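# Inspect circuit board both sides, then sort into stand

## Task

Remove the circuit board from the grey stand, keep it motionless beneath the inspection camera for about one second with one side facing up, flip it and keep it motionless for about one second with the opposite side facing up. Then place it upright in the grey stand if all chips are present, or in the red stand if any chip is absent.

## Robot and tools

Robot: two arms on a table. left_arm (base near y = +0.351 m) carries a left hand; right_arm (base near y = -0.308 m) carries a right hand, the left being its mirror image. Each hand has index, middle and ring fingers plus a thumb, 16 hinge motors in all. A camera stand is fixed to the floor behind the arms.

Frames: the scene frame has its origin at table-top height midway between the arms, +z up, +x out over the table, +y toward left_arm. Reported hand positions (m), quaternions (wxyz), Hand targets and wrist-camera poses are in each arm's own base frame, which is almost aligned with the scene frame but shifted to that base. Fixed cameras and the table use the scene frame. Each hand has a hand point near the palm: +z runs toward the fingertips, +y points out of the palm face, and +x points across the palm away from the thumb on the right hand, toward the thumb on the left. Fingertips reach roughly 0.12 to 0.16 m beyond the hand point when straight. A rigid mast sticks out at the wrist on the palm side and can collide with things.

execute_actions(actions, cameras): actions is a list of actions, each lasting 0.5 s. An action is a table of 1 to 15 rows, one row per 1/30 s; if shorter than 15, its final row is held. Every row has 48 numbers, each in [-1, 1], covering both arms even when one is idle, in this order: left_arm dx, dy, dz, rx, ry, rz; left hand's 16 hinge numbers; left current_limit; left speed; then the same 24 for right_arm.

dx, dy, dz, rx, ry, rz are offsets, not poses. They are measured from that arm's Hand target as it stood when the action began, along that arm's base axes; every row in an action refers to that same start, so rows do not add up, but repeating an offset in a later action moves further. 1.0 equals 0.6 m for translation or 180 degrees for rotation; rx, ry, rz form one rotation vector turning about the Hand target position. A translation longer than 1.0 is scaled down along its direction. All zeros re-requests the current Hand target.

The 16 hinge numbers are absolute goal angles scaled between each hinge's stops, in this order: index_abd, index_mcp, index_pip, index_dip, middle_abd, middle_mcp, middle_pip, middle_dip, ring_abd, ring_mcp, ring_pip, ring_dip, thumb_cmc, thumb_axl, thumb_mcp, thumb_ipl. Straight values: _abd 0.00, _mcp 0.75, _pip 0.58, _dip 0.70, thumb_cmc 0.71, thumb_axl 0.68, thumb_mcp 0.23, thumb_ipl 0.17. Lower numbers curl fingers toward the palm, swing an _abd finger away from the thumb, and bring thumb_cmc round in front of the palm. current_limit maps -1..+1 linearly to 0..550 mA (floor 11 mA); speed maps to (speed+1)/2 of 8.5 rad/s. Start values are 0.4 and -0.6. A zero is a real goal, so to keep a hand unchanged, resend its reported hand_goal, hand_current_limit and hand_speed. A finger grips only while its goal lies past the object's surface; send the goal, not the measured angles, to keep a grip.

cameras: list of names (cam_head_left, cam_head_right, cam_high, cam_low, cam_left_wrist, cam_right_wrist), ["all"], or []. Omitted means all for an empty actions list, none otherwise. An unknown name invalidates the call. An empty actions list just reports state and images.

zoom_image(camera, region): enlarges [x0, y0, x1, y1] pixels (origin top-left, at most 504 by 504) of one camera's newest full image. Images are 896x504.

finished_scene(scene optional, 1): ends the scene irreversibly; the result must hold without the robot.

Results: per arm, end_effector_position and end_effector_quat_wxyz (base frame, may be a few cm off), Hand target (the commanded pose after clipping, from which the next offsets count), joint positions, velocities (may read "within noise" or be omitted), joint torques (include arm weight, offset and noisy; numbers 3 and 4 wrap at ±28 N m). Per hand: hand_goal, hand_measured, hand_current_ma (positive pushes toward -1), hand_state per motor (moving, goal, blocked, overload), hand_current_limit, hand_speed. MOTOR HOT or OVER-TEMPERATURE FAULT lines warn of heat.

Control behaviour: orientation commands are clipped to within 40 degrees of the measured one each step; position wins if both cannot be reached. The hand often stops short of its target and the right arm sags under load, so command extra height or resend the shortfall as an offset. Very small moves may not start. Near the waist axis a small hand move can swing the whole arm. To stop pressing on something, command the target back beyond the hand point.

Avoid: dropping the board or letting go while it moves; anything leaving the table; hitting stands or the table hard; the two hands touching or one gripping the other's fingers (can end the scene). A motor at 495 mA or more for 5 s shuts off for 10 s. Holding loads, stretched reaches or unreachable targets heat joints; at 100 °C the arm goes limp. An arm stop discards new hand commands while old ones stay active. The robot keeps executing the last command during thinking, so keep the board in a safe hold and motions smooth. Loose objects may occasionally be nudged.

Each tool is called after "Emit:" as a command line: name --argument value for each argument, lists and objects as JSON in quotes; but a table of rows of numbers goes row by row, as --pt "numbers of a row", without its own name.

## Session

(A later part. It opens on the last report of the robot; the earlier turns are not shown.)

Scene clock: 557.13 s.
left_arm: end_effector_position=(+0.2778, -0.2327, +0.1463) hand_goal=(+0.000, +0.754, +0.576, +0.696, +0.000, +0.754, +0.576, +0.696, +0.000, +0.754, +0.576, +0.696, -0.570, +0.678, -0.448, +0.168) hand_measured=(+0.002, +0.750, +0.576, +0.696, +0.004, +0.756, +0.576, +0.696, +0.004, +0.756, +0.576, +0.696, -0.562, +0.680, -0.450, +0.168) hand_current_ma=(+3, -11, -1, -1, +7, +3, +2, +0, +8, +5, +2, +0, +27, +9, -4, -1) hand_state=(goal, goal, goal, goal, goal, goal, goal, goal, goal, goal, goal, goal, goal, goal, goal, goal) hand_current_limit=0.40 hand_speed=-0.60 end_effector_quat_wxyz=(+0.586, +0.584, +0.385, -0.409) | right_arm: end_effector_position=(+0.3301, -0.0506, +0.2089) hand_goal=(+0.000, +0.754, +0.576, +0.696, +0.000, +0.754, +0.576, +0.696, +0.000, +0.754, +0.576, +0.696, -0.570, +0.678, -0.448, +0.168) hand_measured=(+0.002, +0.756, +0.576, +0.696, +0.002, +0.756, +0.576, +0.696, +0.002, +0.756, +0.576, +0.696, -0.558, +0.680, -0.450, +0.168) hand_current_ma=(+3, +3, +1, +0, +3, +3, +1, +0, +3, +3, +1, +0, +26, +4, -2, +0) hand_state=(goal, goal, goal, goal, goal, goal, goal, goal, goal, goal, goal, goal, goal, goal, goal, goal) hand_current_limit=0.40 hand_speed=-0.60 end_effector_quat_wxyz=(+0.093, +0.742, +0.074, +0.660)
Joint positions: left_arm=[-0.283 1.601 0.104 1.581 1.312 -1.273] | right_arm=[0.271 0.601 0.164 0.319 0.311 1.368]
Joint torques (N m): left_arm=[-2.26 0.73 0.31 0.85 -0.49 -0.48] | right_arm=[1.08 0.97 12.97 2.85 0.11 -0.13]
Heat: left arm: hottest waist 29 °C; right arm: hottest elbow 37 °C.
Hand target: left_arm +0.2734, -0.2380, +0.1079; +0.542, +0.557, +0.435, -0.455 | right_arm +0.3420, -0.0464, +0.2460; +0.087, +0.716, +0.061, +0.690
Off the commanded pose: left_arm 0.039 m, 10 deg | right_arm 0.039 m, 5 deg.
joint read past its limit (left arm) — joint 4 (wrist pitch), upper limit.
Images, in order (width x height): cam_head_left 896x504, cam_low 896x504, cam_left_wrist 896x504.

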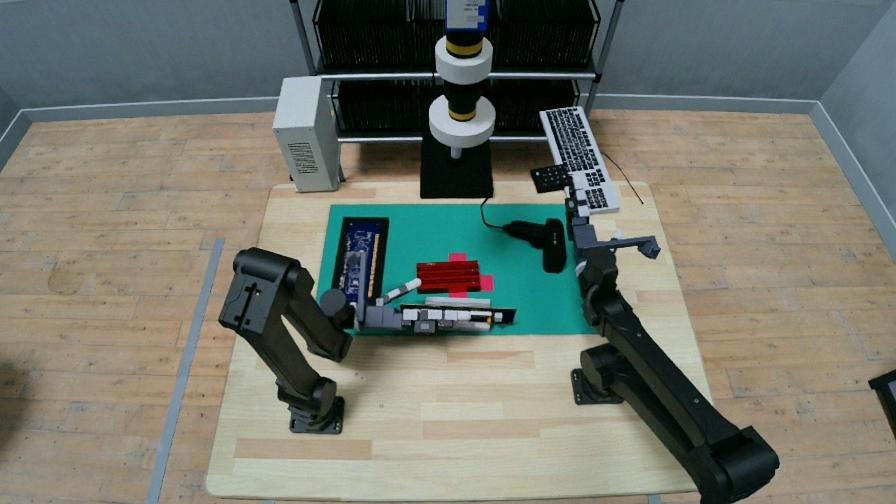

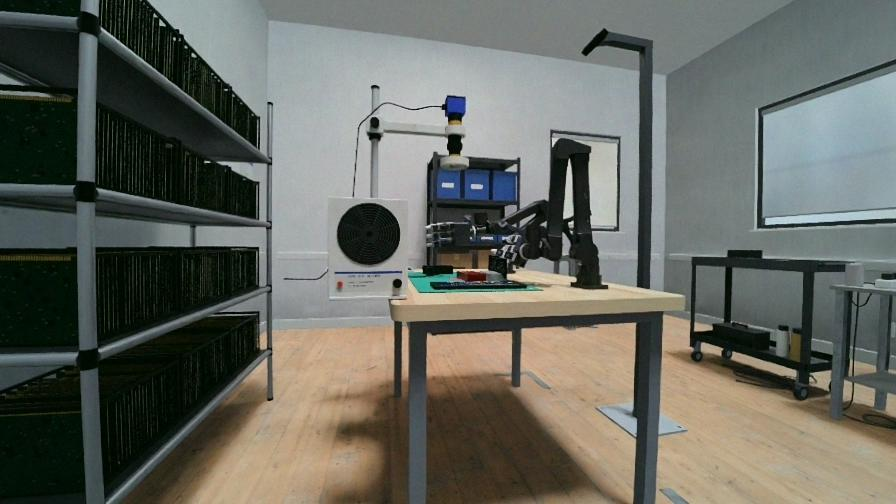

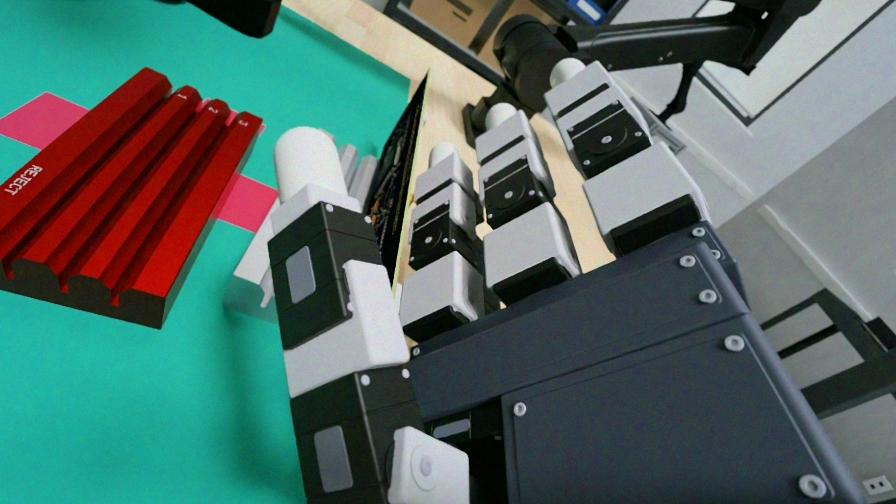

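Emit:
execute_actions --actions '[[[-0.03,0,0.04,0,0,0,0,0.754,0.576,0.696,0,0.754,0.576,0.696,0,0.754,0.576,0.696,-0.571,0.678,-0.449,0.168,0.4,-0.6,0,0,0,0,0,0,0,0.754,0.576,0.696,0,0.754,0.576,0.696,0,0.754,0.576,0.696,-0.571,0.678,-0.449,0.168,0.4,-0.6]],[[0,0,0.05,0.067,0,0,0,0.754,0.576,0.696,0,0.754,0.576,0.696,0,0.754,0.576,0.696,-0.571,0.678,-0.449,0.168,0.4,-0.6,0,0,0,0,0,0,0,0.754,0.576,0.696,0,0.754,0.576,0.696,0,0.754,0.576,0.696,-0.571,0.678,-0.449,0.168,0.4,-0.6]],[[0,0,0,0,0,0,0,0.754,0.576,0.696,0,0.754,0.576,0.696,0,0.754,0.576,0.696,-0.571,0.678,-0.449,0.168,0.4,-0.6,0,0,0,0,0,0,0,0.754,0.576,0.696,0,0.754,0.576,0.696,0,0.754,0.576,0.696,-0.571,0.678,-0.449,0.168,0.4,-0.6]]]' --cameras '["cam_head_left","cam_low","cam_left_wrist"]'

Emit:
zoom_image --camera "cam_head_left" --region '[340, 240, 550, 360]'

Scene clock: 589.27 s.
left_arm: end_effector_position=(+0.2420, -0.2258, +0.1340) hand_goal=(+0.000, +0.754, +0.576, +0.696, +0.000, +0.754, +0.576, +0.696, +0.000, +0.754, +0.576, +0.696, -0.570, +0.678, -0.448, +0.168) hand_measured=(+0.002, +0.756, +0.576, +0.696, +0.004, +0.756, +0.576, +0.696, +0.004, +0.756, +0.576, +0.696, -0.570, +0.678, -0.446, +0.168) hand_current_ma=(+4, +3, -1, -1, +7, +5, +2, +0, +8, +6, +2, +0, +1, -2, +4, -1) hand_state=(goal, goal, goal, goal, goal, goal, goal, goal, goal, goal, goal, goal, goal, goal, goal, goal) hand_current_limit=0.40 hand_speed=-0.60 end_effector_quat_wxyz=(+0.501, +0.568, +0.489, -0.434) | right_arm: end_effector_position=(+0.3301, -0.0506, +0.2089) hand_goal=(+0.000, +0.754, +0.576, +0.696, +0.000, +0.754, +0.576, +0.696, +0.000, +0.754, +0.576, +0.696, -0.570, +0.678, -0.448, +0.168) hand_measured=(+0.002, +0.756, +0.576, +0.696, +0.002, +0.756, +0.576, +0.696, +0.002, +0.756, +0.576, +0.696, -0.558, +0.680, -0.450, +0.168) hand_current_ma=(+3, +3, +1, +0, +3, +3, +1, +0, +3, +3, +1, +0, +26, +4, -2, +0) hand_state=(goal, goal, goal, goal, goal, goal, goal, goal, goal, goal, goal, goal, goal, goal, goal, goal) hand_current_limit=0.40 hand_speed=-0.60 end_effector_quat_wxyz=(+0.093, +0.742, +0.074, +0.660)
Joint positions: left_arm=[-0.335 0.852 0.071 0.42 1.217 -1.084] | right_arm=[0.271 0.601 0.164 0.319 0.311 1.368]
Joint torques (N m): left_arm=[-2.32 -0.38 11.1 1.29 0.23 0.12] | right_arm=[1.32 1.44 12.86 2.96 0.11 -0.11]
Heat: left arm: hottest waist 29 °C; right arm: hottest elbow 37 °C.
Hand target: left_arm +0.2554, -0.2380, +0.1619; +0.480, +0.611, +0.481, -0.407 | right_arm +0.3420, -0.0464, +0.2460; +0.087, +0.716, +0.061, +0.690
Off the commanded pose: left_arm 0.033 m, 6 deg | right_arm 0.039 m, 5 deg.
Images, in order (width x height): cam_head_left 896x504, cam_low 896x504, cam_left_wrist 896x504.

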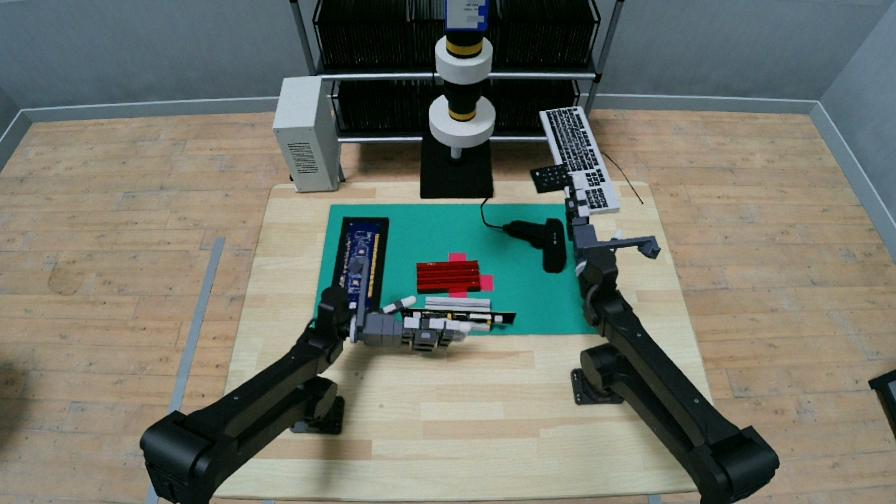

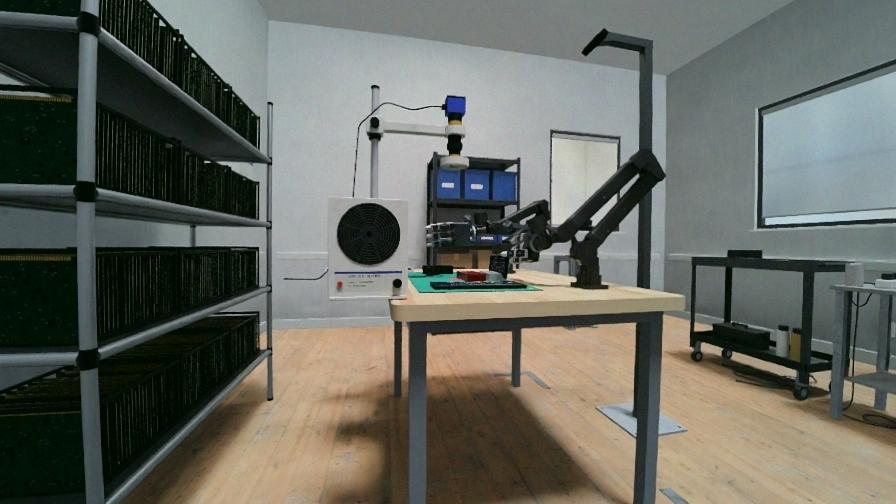

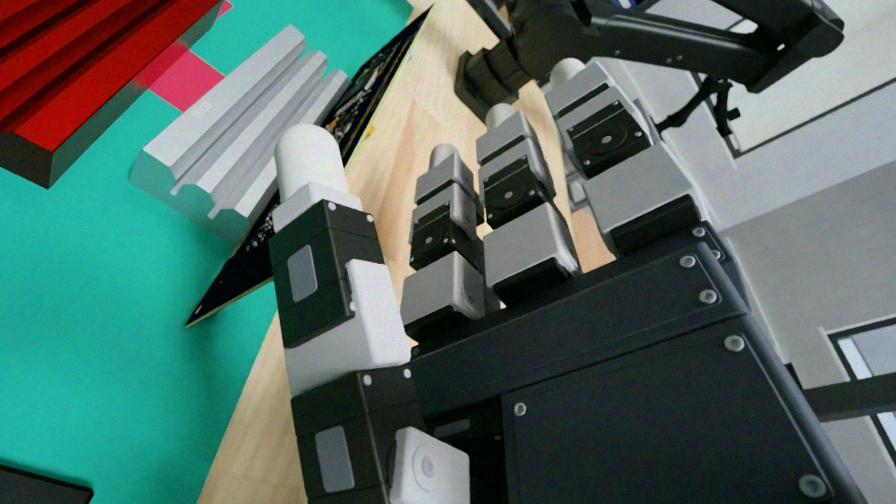

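Scaled by 2.400 from the camera's 896x504 image, which has a finer 1280x720 frame.

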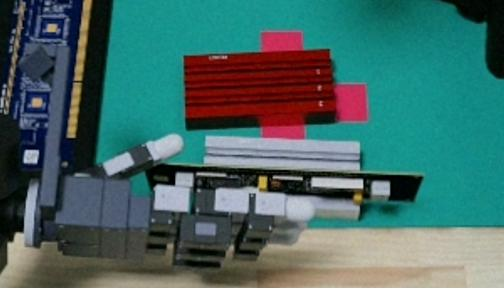

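Emit:
execute_actions --actions '[[[0.01,0,-0.03,0,0,0,0,0.754,0.576,0.696,0,0.754,0.576,0.696,0,0.754,0.576,0.696,-0.571,0.678,-0.449,0.168,0.4,-0.6,0,0,0,0,0,0,0,0.754,0.576,0.696,0,0.754,0.576,0.696,0,0.754,0.576,0.696,-0.571,0.678,-0.449,0.168,0.4,-0.6]],[[0,0,-0.02,0,0,0,0,0.754,0.576,0.696,0,0.754,0.576,0.696,0,0.754,0.576,0.696,-0.571,0.678,-0.449,0.168,0.4,-0.6,0,0,0,0,0,0,0,0.754,0.576,0.696,0,0.754,0.576,0.696,0,0.754,0.576,0.696,-0.571,0.678,-0.449,0.168,0.4,-0.6]],[[0,0,0,0,0,0,0,0.754,0.576,0.696,0,0.754,0.576,0.696,0,0.754,0.576,0.696,-0.571,0.678,-0.449,0.168,0.4,-0.6,0,0,0,0,0,0,0,0.754,0.576,0.696,0,0.754,0.576,0.696,0,0.754,0.576,0.696,-0.571,0.678,-0.449,0.168,0.4,-0.6]]]' --cameras '["cam_head_left","cam_left_wrist"]'

Emit:
zoom_image --camera "cam_head_left" --region '[340, 240, 550, 360]'

Scene clock: 607.60 s.
left_arm: end_effector_position=(+0.2558, -0.2309, +0.1253) hand_goal=(+0.000, +0.754, +0.576, +0.696, +0.000, +0.754, +0.576, +0.696, +0.000, +0.754, +0.576, +0.696, -0.570, +0.678, -0.448, +0.168) hand_measured=(+0.002, +0.756, +0.576, +0.696, +0.004, +0.756, +0.576, +0.696, +0.004, +0.756, +0.576, +0.696, -0.600, +0.654, -0.436, +0.172) hand_current_ma=(+4, +3, -1, -1, +7, +5, +2, +0, +8, +6, +2, +0, -108, -104, +52, +11) hand_state=(goal, goal, goal, goal, goal, goal, goal, goal, goal, goal, goal, goal, blocked, blocked, goal, goal) hand_current_limit=0.40 hand_speed=-0.60 end_effector_quat_wxyz=(+0.485, +0.610, +0.482, -0.400) | right_arm: end_effector_position=(+0.3301, -0.0506, +0.2089) hand_goal=(+0.000, +0.754, +0.576, +0.696, +0.000, +0.754, +0.576, +0.696, +0.000, +0.754, +0.576, +0.696, -0.570, +0.678, -0.448, +0.168) hand_measured=(+0.002, +0.756, +0.576, +0.696, +0.002, +0.756, +0.576, +0.696, +0.002, +0.756, +0.576, +0.696, -0.558, +0.680, -0.450, +0.168) hand_current_ma=(+3, +3, +1, +0, +3, +3, +1, +0, +3, +3, +1, +0, +26, +4, -2, +0) hand_state=(goal, goal, goal, goal, goal, goal, goal, goal, goal, goal, goal, goal, goal, goal, goal, goal) hand_current_limit=0.40 hand_speed=-0.60 end_effector_quat_wxyz=(+0.093, +0.742, +0.074, +0.660)
Joint positions: left_arm=[-0.335 0.915 0.153 0.154 1.194 -0.785] | right_arm=[0.271 0.601 0.164 0.319 0.311 1.368]
Joint torques (N m): left_arm=[-1.73 0.79 9.22 1.2 0.57 -0.04] | right_arm=[1.08 1.67 12.9 2.95 0.09 -0.11]
Heat: left arm: hottest waist 29 °C; right arm: hottest elbow 37 °C.
Hand target: left_arm +0.2614, -0.2380, +0.1319; +0.480, +0.611, +0.481, -0.407 | right_arm +0.3420, -0.0464, +0.2460; +0.087, +0.716, +0.061, +0.690
Off the commanded pose: left_arm 0.011 m, 1 deg | right_arm 0.039 m, 5 deg.
Images, in order (width x height): cam_head_left 896x504, cam_left_wrist 896x504.

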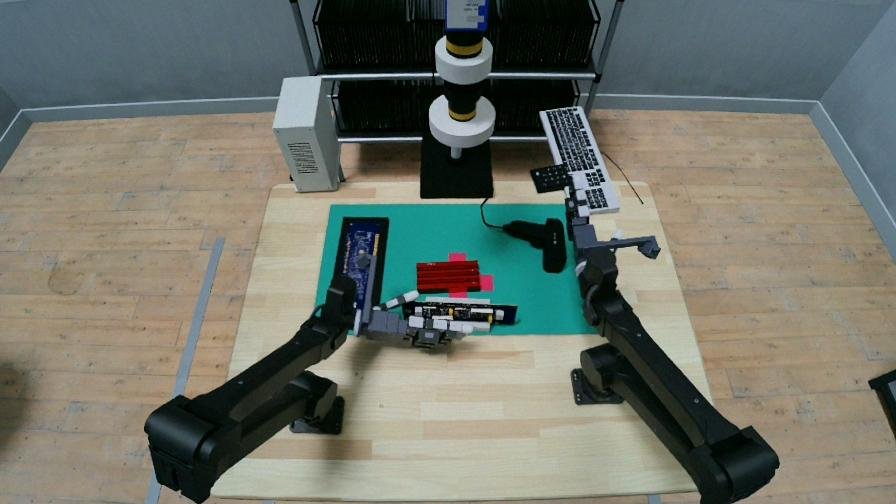

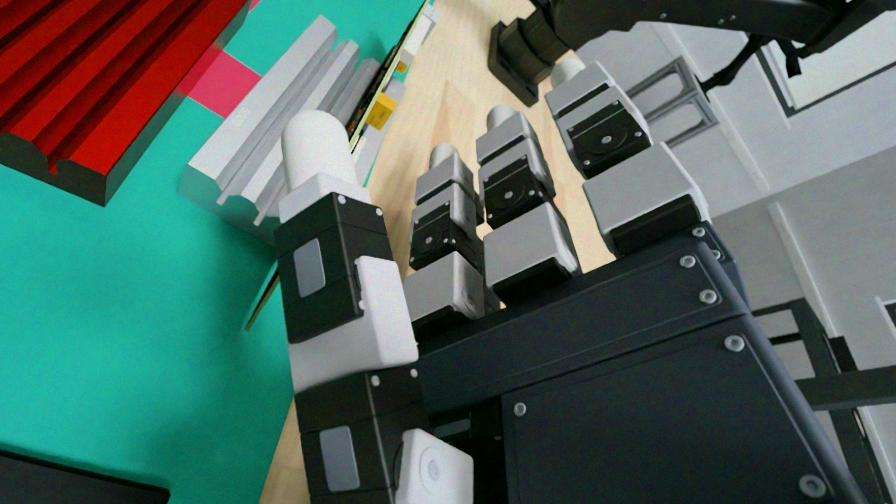

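Scaled by 2.400 from the camera's 896x504 image, which has a finer 1280x720 frame.

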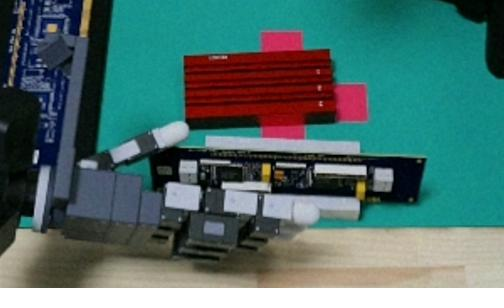

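Emit:
execute_actions --actions '[[[0,0.01,0.06,0,0,0,0,0.754,0.576,0.696,0,0.754,0.576,0.696,0,0.754,0.576,0.696,-0.571,0.678,-0.449,0.168,0.4,-0.6,0,0,0,0,0,0,0,0.754,0.576,0.696,0,0.754,0.576,0.696,0,0.754,0.576,0.696,-0.571,0.678,-0.449,0.168,0.4,-0.6]],[[0.01,0,0,0,0,0,0,0.754,0.576,0.696,0,0.754,0.576,0.696,0,0.754,0.576,0.696,-0.571,0.678,0,-0.589,0.4,-0.6,0,0,0,0,0,0,0,0.754,0.576,0.696,0,0.754,0.576,0.696,0,0.754,0.576,0.696,-0.571,0.678,-0.449,0.168,0.4,-0.6]]]' --cameras '["cam_head_left","cam_left_wrist"]'

Emit:
zoom_image --camera "cam_head_left" --region '[340, 240, 550, 360]'

Scene clock: 629.60 s.
left_arm: end_effector_position=(+0.2437, -0.2297, +0.1358) hand_goal=(+0.000, +0.754, +0.576, +0.696, +0.000, +0.754, +0.576, +0.696, +0.000, +0.754, +0.576, +0.696, -0.570, +0.678, +0.000, -0.588) hand_measured=(+0.002, +0.756, +0.576, +0.696, +0.004, +0.756, +0.576, +0.696, +0.004, +0.756, +0.576, +0.696, -0.566, +0.680, -0.004, -0.586) hand_current_ma=(+4, +3, -1, -1, +7, +5, +2, +0, +8, +6, +2, +0, +13, +5, -13, +6) hand_state=(goal, goal, goal, goal, goal, goal, goal, goal, goal, goal, goal, goal, goal, goal, goal, goal) hand_current_limit=0.40 hand_speed=-0.60 end_effector_quat_wxyz=(+0.456, +0.605, +0.497, -0.423) | right_arm: end_effector_position=(+0.3301, -0.0506, +0.2089) hand_goal=(+0.000, +0.754, +0.576, +0.696, +0.000, +0.754, +0.576, +0.696, +0.000, +0.754, +0.576, +0.696, -0.570, +0.678, -0.448, +0.168) hand_measured=(+0.002, +0.756, +0.576, +0.696, +0.002, +0.756, +0.576, +0.696, +0.002, +0.756, +0.576, +0.696, -0.558, +0.680, -0.450, +0.168) hand_current_ma=(+3, +3, +1, +0, +3, +3, +1, +0, +3, +3, +1, +0, +26, +4, -2, +0) hand_state=(goal, goal, goal, goal, goal, goal, goal, goal, goal, goal, goal, goal, goal, goal, goal, goal) hand_current_limit=0.40 hand_speed=-0.60 end_effector_quat_wxyz=(+0.093, +0.742, +0.074, +0.660)
Joint positions: left_arm=[-0.332 0.791 0.199 -0.123 1.218 -0.751] | right_arm=[0.271 0.601 0.164 0.319 0.311 1.368]
Joint torques (N m): left_arm=[0.44 0.73 12.68 1.21 1.08 0.18] | right_arm=[1.08 1.61 12.85 3.02 0.13 -0.11]
Heat: left arm: hottest waist 29 °C; right arm: hottest elbow 38 °C.
Hand target: left_arm +0.2674, -0.2320, +0.1679; +0.480, +0.611, +0.481, -0.407 | right_arm +0.3420, -0.0464, +0.2460; +0.087, +0.716, +0.061, +0.690
Off the commanded pose: left_arm 0.040 m, 4 deg | right_arm 0.039 m, 5 deg.
Images, in order (width x height): cam_head_left 896x504, cam_left_wrist 896x504.

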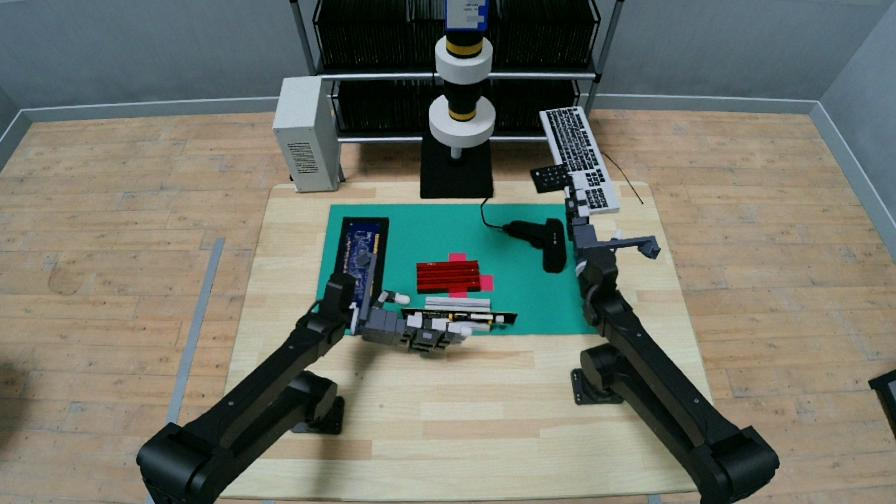

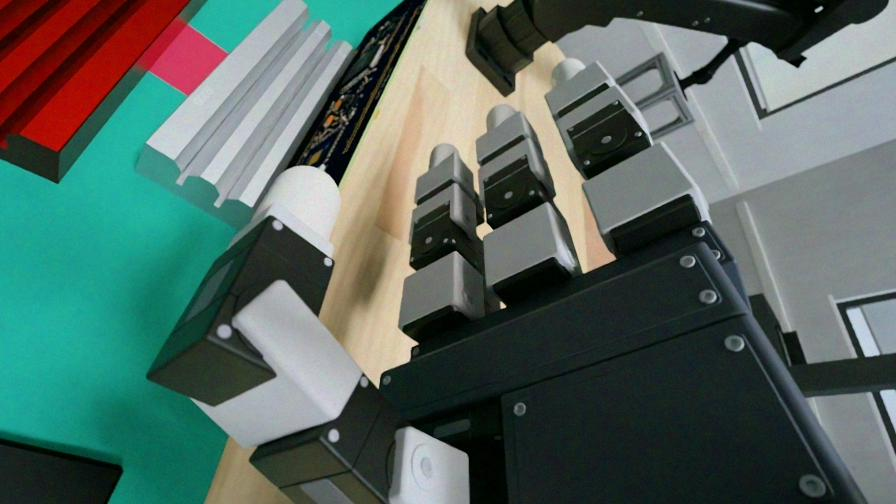

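Scaled by 2.400 from the camera's 896x504 image, which has a finer 1280x720 frame.

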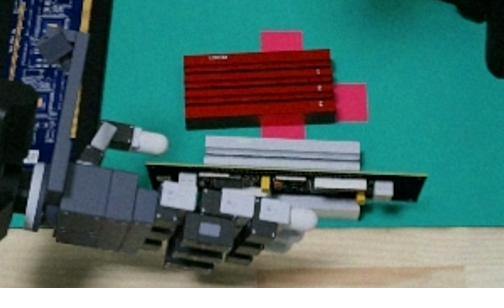

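Emit:
execute_actions --actions '[[[0,-0.055,0,0,0,0,0,0.754,0.576,0.696,0,0.754,0.576,0.696,0,0.754,0.576,0.696,-0.571,0.678,0,-0.589,0.4,-0.6,0,0,0,0,0,0,0,0.754,0.576,0.696,0,0.754,0.576,0.696,0,0.754,0.576,0.696,-0.571,0.678,-0.449,0.168,0.4,-0.6]],[[0,0,0,0,0,0,0,0.754,0.576,0.696,0,0.754,0.576,0.696,0,0.754,0.576,0.696,-0.571,0.678,0,-0.589,0.4,-0.6,0,0,0,0,0,0,0,0.754,0.576,0.696,0,0.754,0.576,0.696,0,0.754,0.576,0.696,-0.571,0.678,-0.449,0.168,0.4,-0.6]]]' --cameras '["cam_head_left","cam_left_wrist"]'

Emit:
zoom_image --camera "cam_head_left" --region '[340, 240, 550, 360]'

Scene clock: 678.13 s.
left_arm: end_effector_position=(+0.2543, -0.2516, +0.1391) hand_goal=(+0.000, +0.754, +0.576, +0.696, +0.000, +0.754, +0.576, +0.696, +0.000, +0.754, +0.576, +0.696, -0.570, +0.678, +0.000, -0.588) hand_measured=(+0.002, +0.754, +0.576, +0.696, +0.004, +0.756, +0.576, +0.696, +0.004, +0.756, +0.576, +0.696, -0.566, +0.680, -0.002, -0.586) hand_current_ma=(+5, +2, -1, -1, +7, +3, +2, +0, +8, +3, +2, +0, +14, +5, -10, +5) hand_state=(goal, goal, goal, goal, goal, goal, goal, goal, goal, goal, goal, goal, goal, goal, goal, goal) hand_current_limit=0.40 hand_speed=-0.60 end_effector_quat_wxyz=(+0.460, +0.602, +0.505, -0.413) | right_arm: end_effector_position=(+0.3301, -0.0506, +0.2089) hand_goal=(+0.000, +0.754, +0.576, +0.696, +0.000, +0.754, +0.576, +0.696, +0.000, +0.754, +0.576, +0.696, -0.570, +0.678, -0.448, +0.168) hand_measured=(+0.002, +0.756, +0.576, +0.696, +0.002, +0.756, +0.576, +0.696, +0.002, +0.756, +0.576, +0.696, -0.558, +0.680, -0.450, +0.168) hand_current_ma=(+3, +3, +1, +0, +3, +3, +1, +0, +3, +3, +1, +0, +26, +4, -2, +0) hand_state=(goal, goal, goal, goal, goal, goal, goal, goal, goal, goal, goal, goal, goal, goal, goal, goal) hand_current_limit=0.40 hand_speed=-0.60 end_effector_quat_wxyz=(+0.093, +0.742, +0.074, +0.660)
Joint positions: left_arm=[-0.443 0.857 0.202 0.108 1.102 -0.932] | right_arm=[0.271 0.601 0.164 0.319 0.311 1.368]
Joint torques (N m): left_arm=[-2.32 -0.03 11.54 2.58 0.39 -0.01] | right_arm=[0.67 1.32 12.97 2.82 0.12 -0.14]
Heat: left arm: hottest elbow 32 °C; right arm: hottest elbow 38 °C.
Hand target: left_arm +0.2674, -0.2650, +0.1679; +0.480, +0.611, +0.481, -0.407 | right_arm +0.3420, -0.0464, +0.2460; +0.087, +0.716, +0.061, +0.690
Off the commanded pose: left_arm 0.034 m, 4 deg | right_arm 0.039 m, 5 deg.
Images, in order (width x height): cam_head_left 896x504, cam_left_wrist 896x504.

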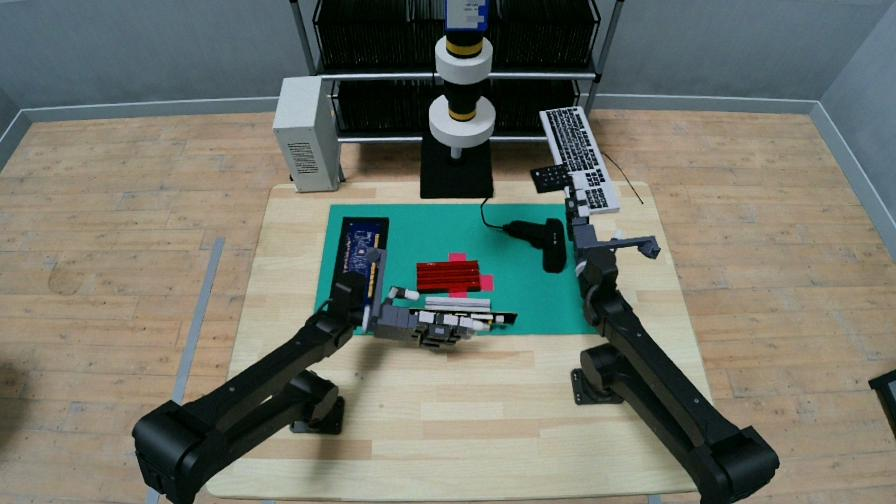

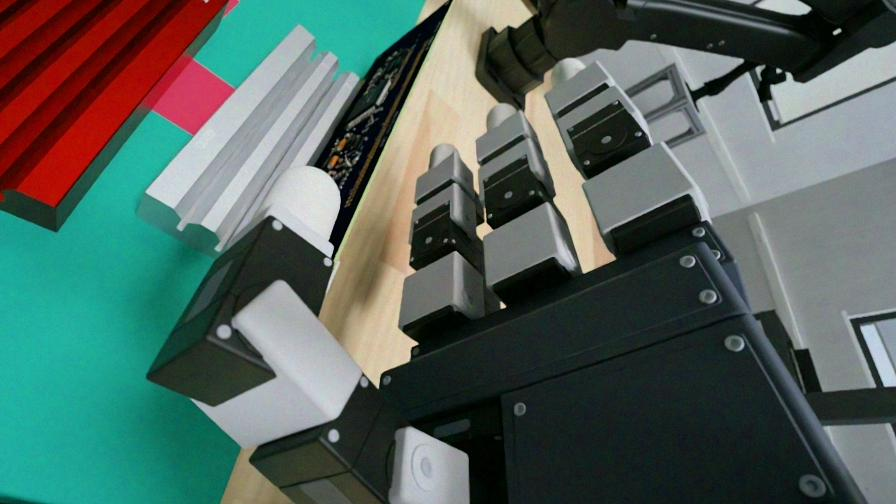

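Scaled by 2.400 from the camera's 896x504 image, which has a finer 1280x720 frame.

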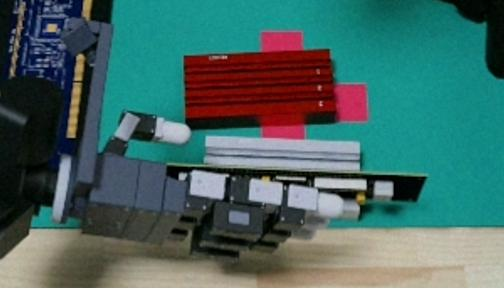

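Emit:
execute_actions --actions '[[[0.017,-0.022,-0.025,-0.017,0,0,0,0.754,0.576,0.696,0,0.754,0.576,0.696,0,0.754,0.576,0.696,-0.571,0.678,0,-0.589,0.4,-0.6,0,0,0,0,0,0,0,0.754,0.576,0.696,0,0.754,0.576,0.696,0,0.754,0.576,0.696,-0.571,0.678,-0.449,0.168,0.4,-0.6]],[[0,0,-0.025,-0.018,0,0,0,0.754,0.576,0.696,0,0.754,0.576,0.696,0,0.754,0.576,0.696,-0.571,0.678,0,-0.589,0.4,-0.6,0,0,0,0,0,0,0,0.754,0.576,0.696,0,0.754,0.576,0.696,0,0.754,0.576,0.696,-0.571,0.678,-0.449,0.168,0.4,-0.6]],[[0,0,0,0,0,0,0,0.754,0.576,0.696,0,0.754,0.576,0.696,0,0.754,0.576,0.696,-0.571,0.678,0,-0.589,0.4,-0.6,0,0,0,0,0,0,0,0.754,0.576,0.696,0,0.754,0.576,0.696,0,0.754,0.576,0.696,-0.571,0.678,-0.449,0.168,0.4,-0.6]]]' --cameras '["cam_head_left","cam_left_wrist"]'

Emit:
zoom_image --camera "cam_head_left" --region '[340, 240, 550, 360]'

Scene clock: 698.00 s.
left_arm: end_effector_position=(+0.2858, -0.2735, +0.1402) hand_goal=(+0.000, +0.754, +0.576, +0.696, +0.000, +0.754, +0.576, +0.696, +0.000, +0.754, +0.576, +0.696, -0.570, +0.678, +0.000, -0.588) hand_measured=(+0.002, +0.756, +0.576, +0.696, +0.004, +0.756, +0.576, +0.696, +0.004, +0.756, +0.576, +0.696, -0.566, +0.680, -0.002, -0.586) hand_current_ma=(+5, +3, -1, -1, +7, +3, +2, +0, +8, +3, +2, +0, +14, +5, -10, +5) hand_state=(goal, goal, goal, goal, goal, goal, goal, goal, goal, goal, goal, goal, goal, goal, goal, goal) hand_current_limit=0.40 hand_speed=-0.60 end_effector_quat_wxyz=(+0.517, +0.580, +0.464, -0.426) | right_arm: end_effector_position=(+0.3301, -0.0506, +0.2089) hand_goal=(+0.000, +0.754, +0.576, +0.696, +0.000, +0.754, +0.576, +0.696, +0.000, +0.754, +0.576, +0.696, -0.570, +0.678, -0.448, +0.168) hand_measured=(+0.002, +0.756, +0.576, +0.696, +0.002, +0.756, +0.576, +0.696, +0.002, +0.756, +0.576, +0.696, -0.558, +0.680, -0.450, +0.168) hand_current_ma=(+3, +3, +1, +0, +3, +3, +1, +0, +3, +3, +1, +0, +26, +4, -2, +0) hand_state=(goal, goal, goal, goal, goal, goal, goal, goal, goal, goal, goal, goal, goal, goal, goal, goal) hand_current_limit=0.40 hand_speed=-0.60 end_effector_quat_wxyz=(+0.093, +0.742, +0.074, +0.660)
Joint positions: left_arm=[-0.461 1.229 0.188 0.805 1.113 -1.152] | right_arm=[0.271 0.601 0.164 0.319 0.311 1.368]
Joint torques (N m): left_arm=[-2.2 -2.67 4.52 2.74 0.16 0] | right_arm=[1.14 1.32 12.97 2.93 0.12 -0.16]
Heat: left arm: hottest elbow 31 °C; right arm: hottest elbow 38 °C.
Hand target: left_arm +0.2776, -0.2782, +0.1379; +0.513, +0.583, +0.458, -0.432 | right_arm +0.3420, -0.0464, +0.2460; +0.087, +0.716, +0.061, +0.690
Off the commanded pose: left_arm 0.010 m, 1 deg | right_arm 0.039 m, 5 deg.
Images, in order (width x height): cam_head_left 896x504, cam_left_wrist 896x504.

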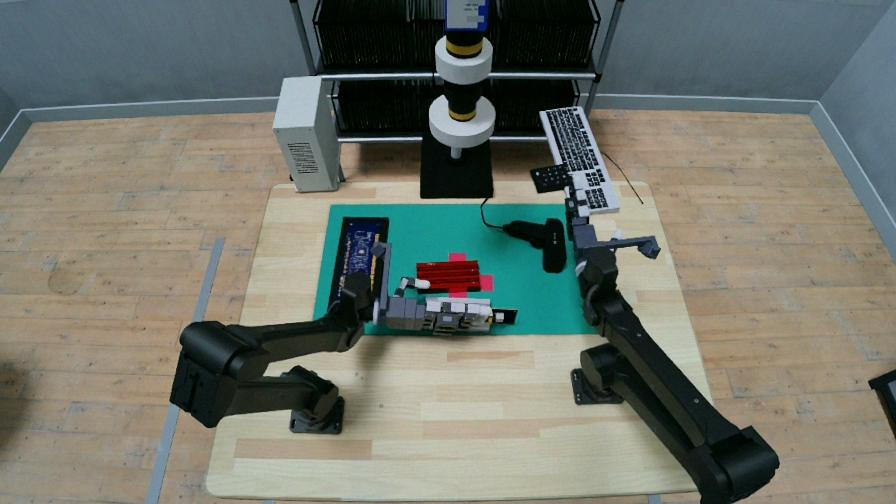

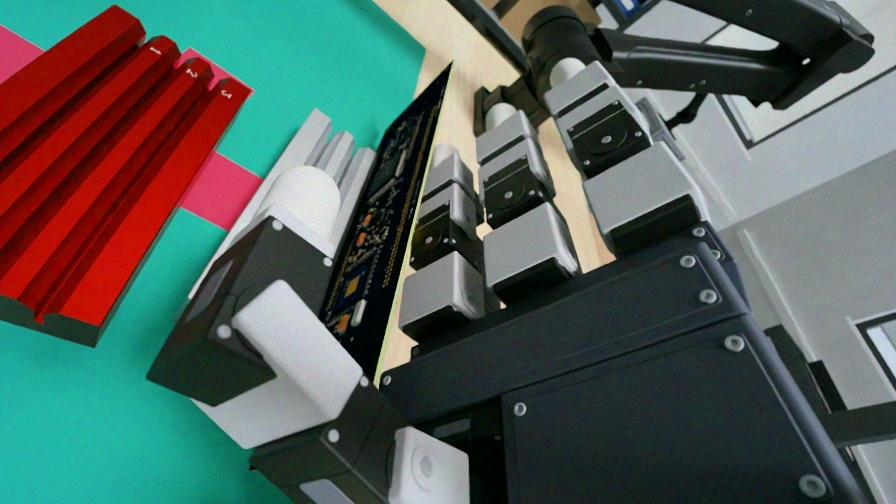

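Scaled by 2.400 from the camera's 896x504 image, which has a finer 1280x720 frame.

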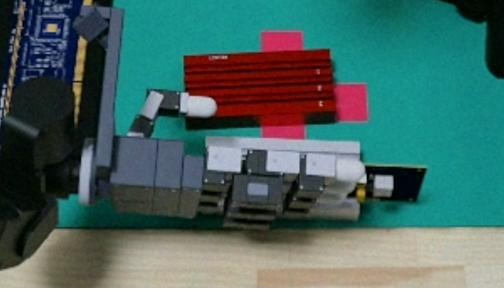

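Emit:
execute_actions --actions '[[[-0.025,0,-0.01,0,0,0,0,0.754,0.576,0.696,0,0.754,0.576,0.696,0,0.754,0.576,0.696,-0.571,0.678,0,-0.589,0.4,-0.6,0,0,0,0,0,0,0,0.754,0.576,0.696,0,0.754,0.576,0.696,0,0.754,0.576,0.696,-0.571,0.678,-0.449,0.168,0.4,-0.6]],[[0,0,-0.035,0,0,0,0,0.754,0.576,0.696,0,0.754,0.576,0.696,0,0.754,0.576,0.696,-0.571,0.678,0,-0.589,0.4,-0.6,0,0,0,0,0,0,0,0.754,0.576,0.696,0,0.754,0.576,0.696,0,0.754,0.576,0.696,-0.571,0.678,-0.449,0.168,0.4,-0.6]],[[0,0,-0.03,0,0,0,0,0.754,0.576,0.696,0,0.754,0.576,0.696,0,0.754,0.576,0.696,-0.571,0.678,0,-0.589,0.4,-0.6,0,0,0,0,0,0,0,0.754,0.576,0.696,0,0.754,0.576,0.696,0,0.754,0.576,0.696,-0.571,0.678,-0.449,0.168,0.4,-0.6]]]' --cameras '["cam_head_left","cam_left_wrist","cam_low"]'

Emit:
zoom_image --camera "cam_head_left" --region '[340, 240, 550, 360]'

Emit:
zoom_image --camera "cam_low" --region '[400, 190, 560, 310]'

Scene clock: 722.37 s.
left_arm: end_effector_position=(+0.2746, -0.2725, +0.1056) hand_goal=(+0.000, +0.754, +0.576, +0.696, +0.000, +0.754, +0.576, +0.696, +0.000, +0.754, +0.576, +0.696, -0.570, +0.678, +0.000, -0.588) hand_measured=(+0.002, +0.756, +0.576, +0.696, +0.004, +0.756, +0.576, +0.696, +0.004, +0.756, +0.576, +0.696, -0.572, +0.664, +0.004, -0.586) hand_current_ma=(+5, +3, -1, -1, +7, +3, +2, +0, +8, +4, +2, +0, -5, -58, +14, +5) hand_state=(goal, goal, goal, goal, goal, goal, goal, goal, goal, goal, goal, goal, goal, goal, goal, goal) hand_current_limit=0.40 hand_speed=-0.60 end_effector_quat_wxyz=(+0.535, +0.586, +0.451, -0.409) | right_arm: end_effector_position=(+0.3301, -0.0506, +0.2089) hand_goal=(+0.000, +0.754, +0.576, +0.696, +0.000, +0.754, +0.576, +0.696, +0.000, +0.754, +0.576, +0.696, -0.570, +0.678, -0.448, +0.168) hand_measured=(+0.002, +0.756, +0.576, +0.696, +0.002, +0.756, +0.576, +0.696, +0.002, +0.756, +0.576, +0.696, -0.558, +0.680, -0.450, +0.168) hand_current_ma=(+3, +3, +1, +0, +3, +3, +1, +0, +3, +3, +1, +0, +26, +4, -2, +0) hand_state=(goal, goal, goal, goal, goal, goal, goal, goal, goal, goal, goal, goal, goal, goal, goal, goal) hand_current_limit=0.40 hand_speed=-0.60 end_effector_quat_wxyz=(+0.093, +0.742, +0.074, +0.660)
Joint positions: left_arm=[-0.49 1.524 0.128 1.202 1.07 -1.138] | right_arm=[0.271 0.601 0.164 0.319 0.311 1.368]
Joint torques (N m): left_arm=[-2.32 -2.96 1.73 2.14 0.63 -0.16] | right_arm=[0.97 1.14 12.94 2.85 0.13 -0.1]
Heat: left arm: hottest waist 29 °C; right arm: hottest elbow 39 °C.
Hand target: left_arm +0.2626, -0.2782, +0.0929; +0.513, +0.583, +0.458, -0.432 | right_arm +0.3420, -0.0464, +0.2460; +0.087, +0.716, +0.061, +0.690
Off the commanded pose: left_arm 0.018 m, 4 deg | right_arm 0.039 m, 5 deg.
Images, in order (width x height): cam_head_left 896x504, cam_low 896x504, cam_left_wrist 896x504.

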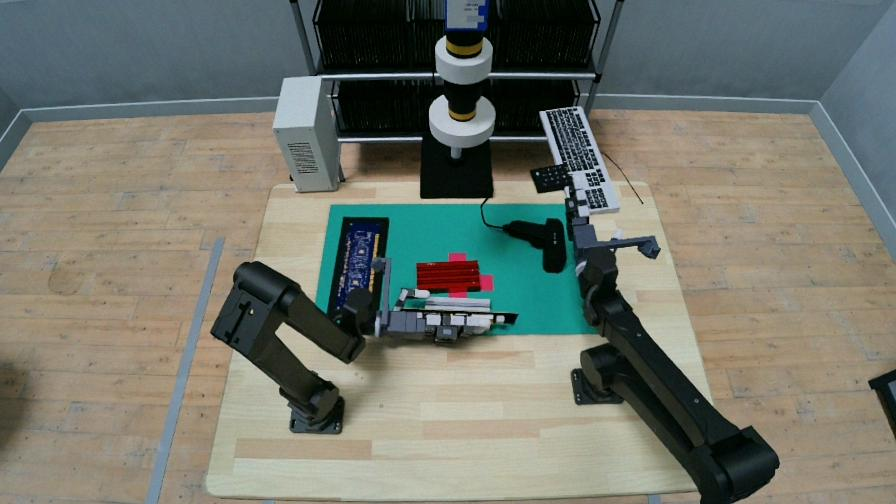

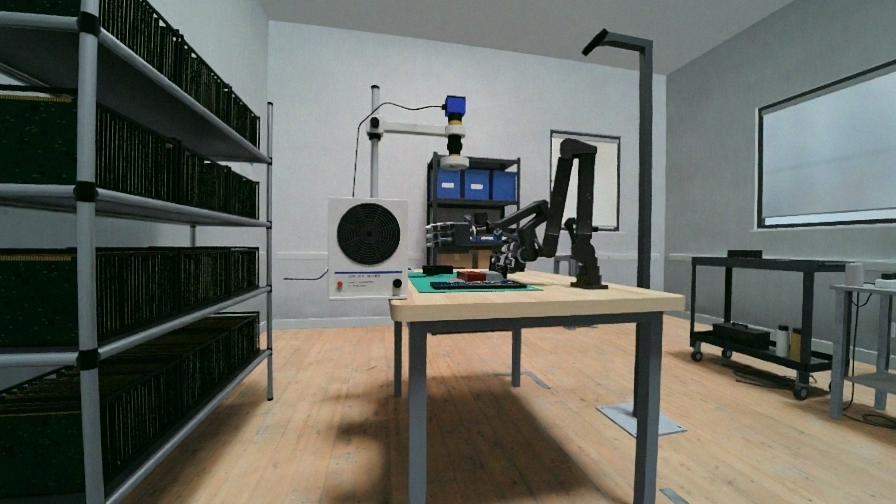

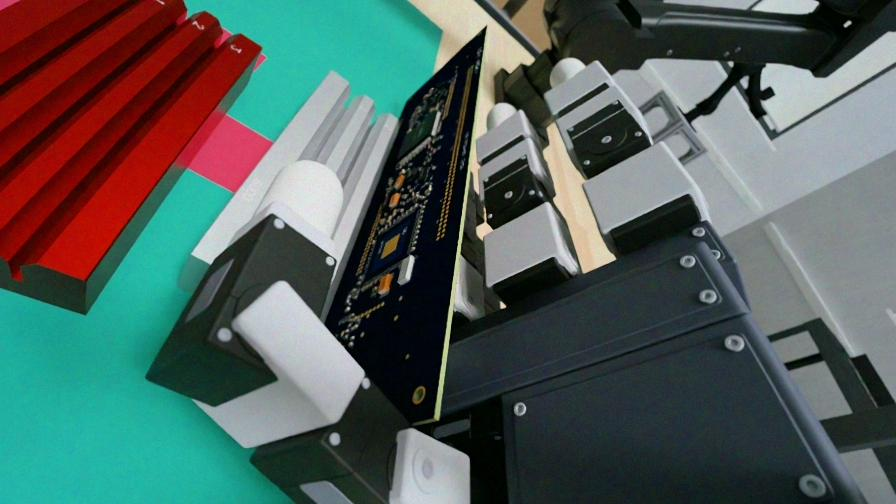

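Scaled by 2.400 from the camera's 896x504 image, which has a finer 1280x720 frame.

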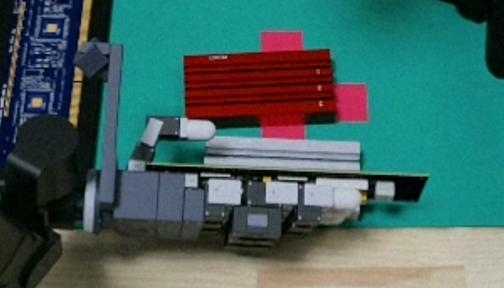

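Scaled by 3.150 from the camera's 896x504 image, which has a finer 1280x720 frame.

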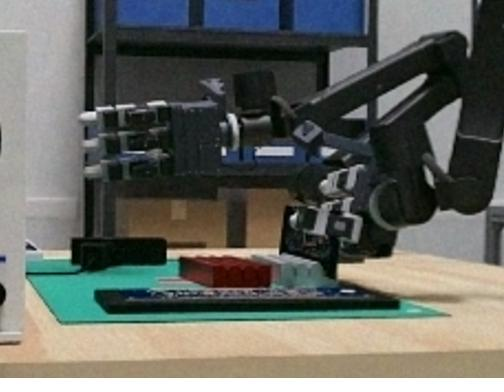

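Emit:
execute_actions --actions '[[[0,0.033,0.01,0,0,0,0,0.754,0.576,0.696,0,0.754,0.576,0.696,0,0.754,0.576,0.696,-0.571,0.678,0,-0.589,0.4,-0.6,0,0,0,0,0,0,0,0.754,0.576,0.696,0,0.754,0.576,0.696,0,0.754,0.576,0.696,-0.571,0.678,-0.449,0.168,0.4,-0.6]],[[0,0,-0.025,0,0,0,0,0.754,0.576,0.696,0,0.754,0.576,0.696,0,0.754,0.576,0.696,-0.571,0.678,0,-0.589,0.4,-0.6,0,0,0,0,0,0,0,0.754,0.576,0.696,0,0.754,0.576,0.696,0,0.754,0.576,0.696,-0.571,0.678,-0.449,0.168,0.4,-0.6]],[[0,0,-0.015,0,0,0,0,0.754,0.576,0.696,0,0.754,0.576,0.696,0,0.754,0.576,0.696,-0.571,0.678,0,-0.589,0.4,-0.6,0,0,0,0,0,0,0,0.754,0.576,0.696,0,0.754,0.576,0.696,0,0.754,0.576,0.696,-0.571,0.678,-0.449,0.168,0.4,-0.6]]]' --cameras '["cam_head_left","cam_left_wrist","cam_low"]'

Emit:
zoom_image --camera "cam_head_left" --region '[340, 240, 550, 360]'

Emit:
zoom_image --camera "cam_low" --region '[400, 190, 560, 310]'

Scene clock: 738.40 s.
left_arm: end_effector_position=(+0.2573, -0.2634, +0.0726) hand_goal=(+0.000, +0.754, +0.576, +0.696, +0.000, +0.754, +0.576, +0.696, +0.000, +0.754, +0.576, +0.696, -0.570, +0.678, +0.000, -0.588) hand_measured=(+0.002, +0.756, +0.576, +0.696, +0.004, +0.756, +0.576, +0.696, +0.004, +0.756, +0.576, +0.696, -0.566, +0.678, +0.002, -0.586) hand_current_ma=(+5, +3, -1, -1, +7, +3, +2, +0, +8, +3, +2, +0, +13, +0, +3, +5) hand_state=(goal, goal, goal, goal, goal, goal, goal, goal, goal, goal, goal, goal, goal, goal, goal, goal) hand_current_limit=0.40 hand_speed=-0.60 end_effector_quat_wxyz=(+0.503, +0.586, +0.459, -0.439) | right_arm: end_effector_position=(+0.3301, -0.0506, +0.2089) hand_goal=(+0.000, +0.754, +0.576, +0.696, +0.000, +0.754, +0.576, +0.696, +0.000, +0.754, +0.576, +0.696, -0.570, +0.678, -0.448, +0.168) hand_measured=(+0.002, +0.756, +0.576, +0.696, +0.002, +0.756, +0.576, +0.696, +0.002, +0.756, +0.576, +0.696, -0.558, +0.680, -0.450, +0.168) hand_current_ma=(+3, +3, +1, +0, +3, +3, +1, +0, +3, +3, +1, +0, +26, +4, -2, +0) hand_state=(goal, goal, goal, goal, goal, goal, goal, goal, goal, goal, goal, goal, goal, goal, goal, goal) hand_current_limit=0.40 hand_speed=-0.60 end_effector_quat_wxyz=(+0.093, +0.742, +0.074, +0.660)
Joint positions: left_arm=[-0.452 1.677 0.101 1.303 1.157 -1.13] | right_arm=[0.271 0.601 0.164 0.319 0.311 1.368]
Joint torques (N m): left_arm=[0.44 -4.42 0.77 2.67 0.51 0.08] | right_arm=[1.03 1.44 12.86 2.91 0.11 -0.13]
Heat: left arm: hottest waist 29 °C; right arm: hottest elbow 39 °C.
Hand target: left_arm +0.2626, -0.2584, +0.0749; +0.513, +0.583, +0.458, -0.432 | right_arm +0.3420, -0.0464, +0.2460; +0.087, +0.716, +0.061, +0.690
Off the commanded pose: left_arm 0.008 m, 1 deg | right_arm 0.039 m, 5 deg.
Images, in order (width x height): cam_head_left 896x504, cam_low 896x504, cam_left_wrist 896x504.

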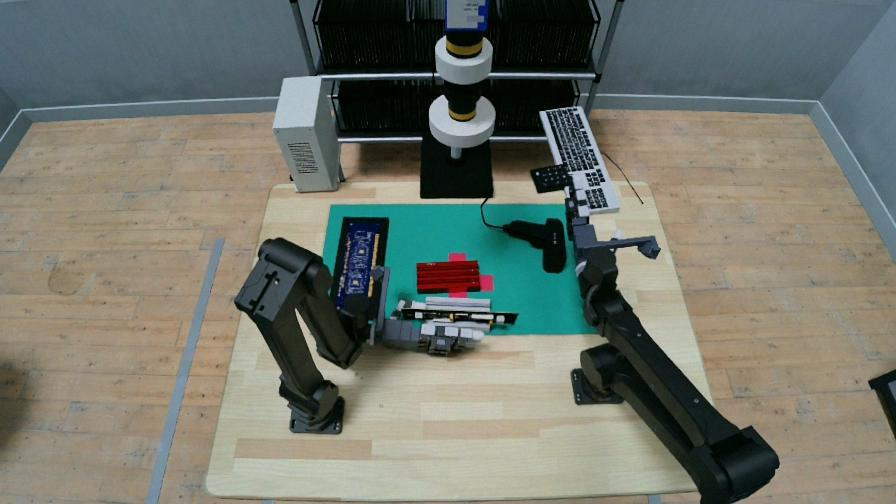

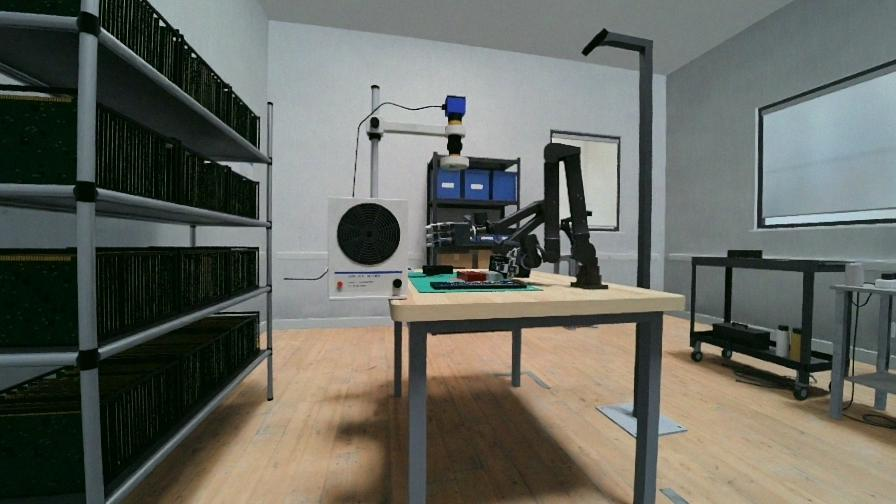

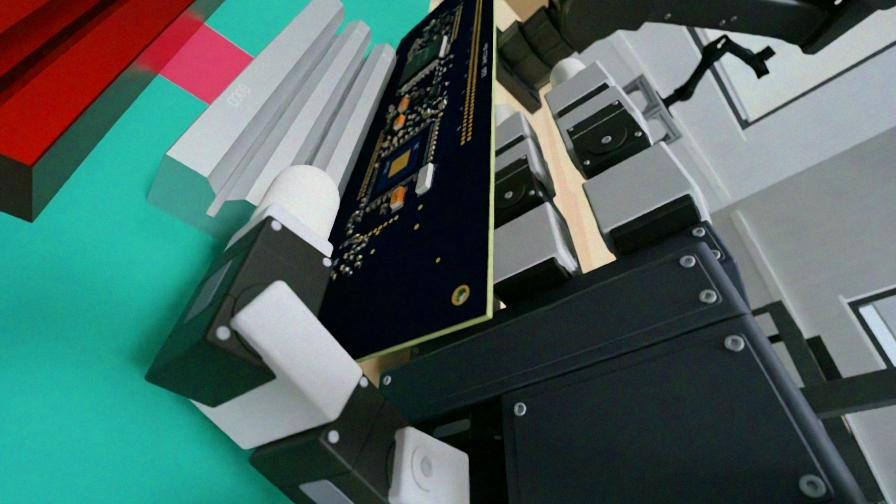

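Scaled by 2.400 from the camera's 896x504 image, which has a finer 1280x720 frame.

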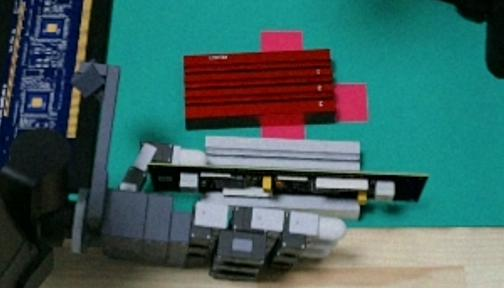

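Scaled by 3.150 from the camera's 896x504 image, which has a finer 1280x720 frame.

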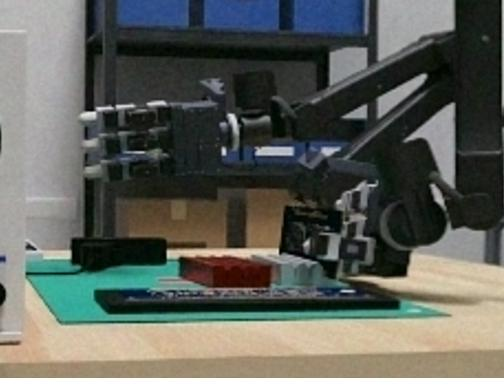

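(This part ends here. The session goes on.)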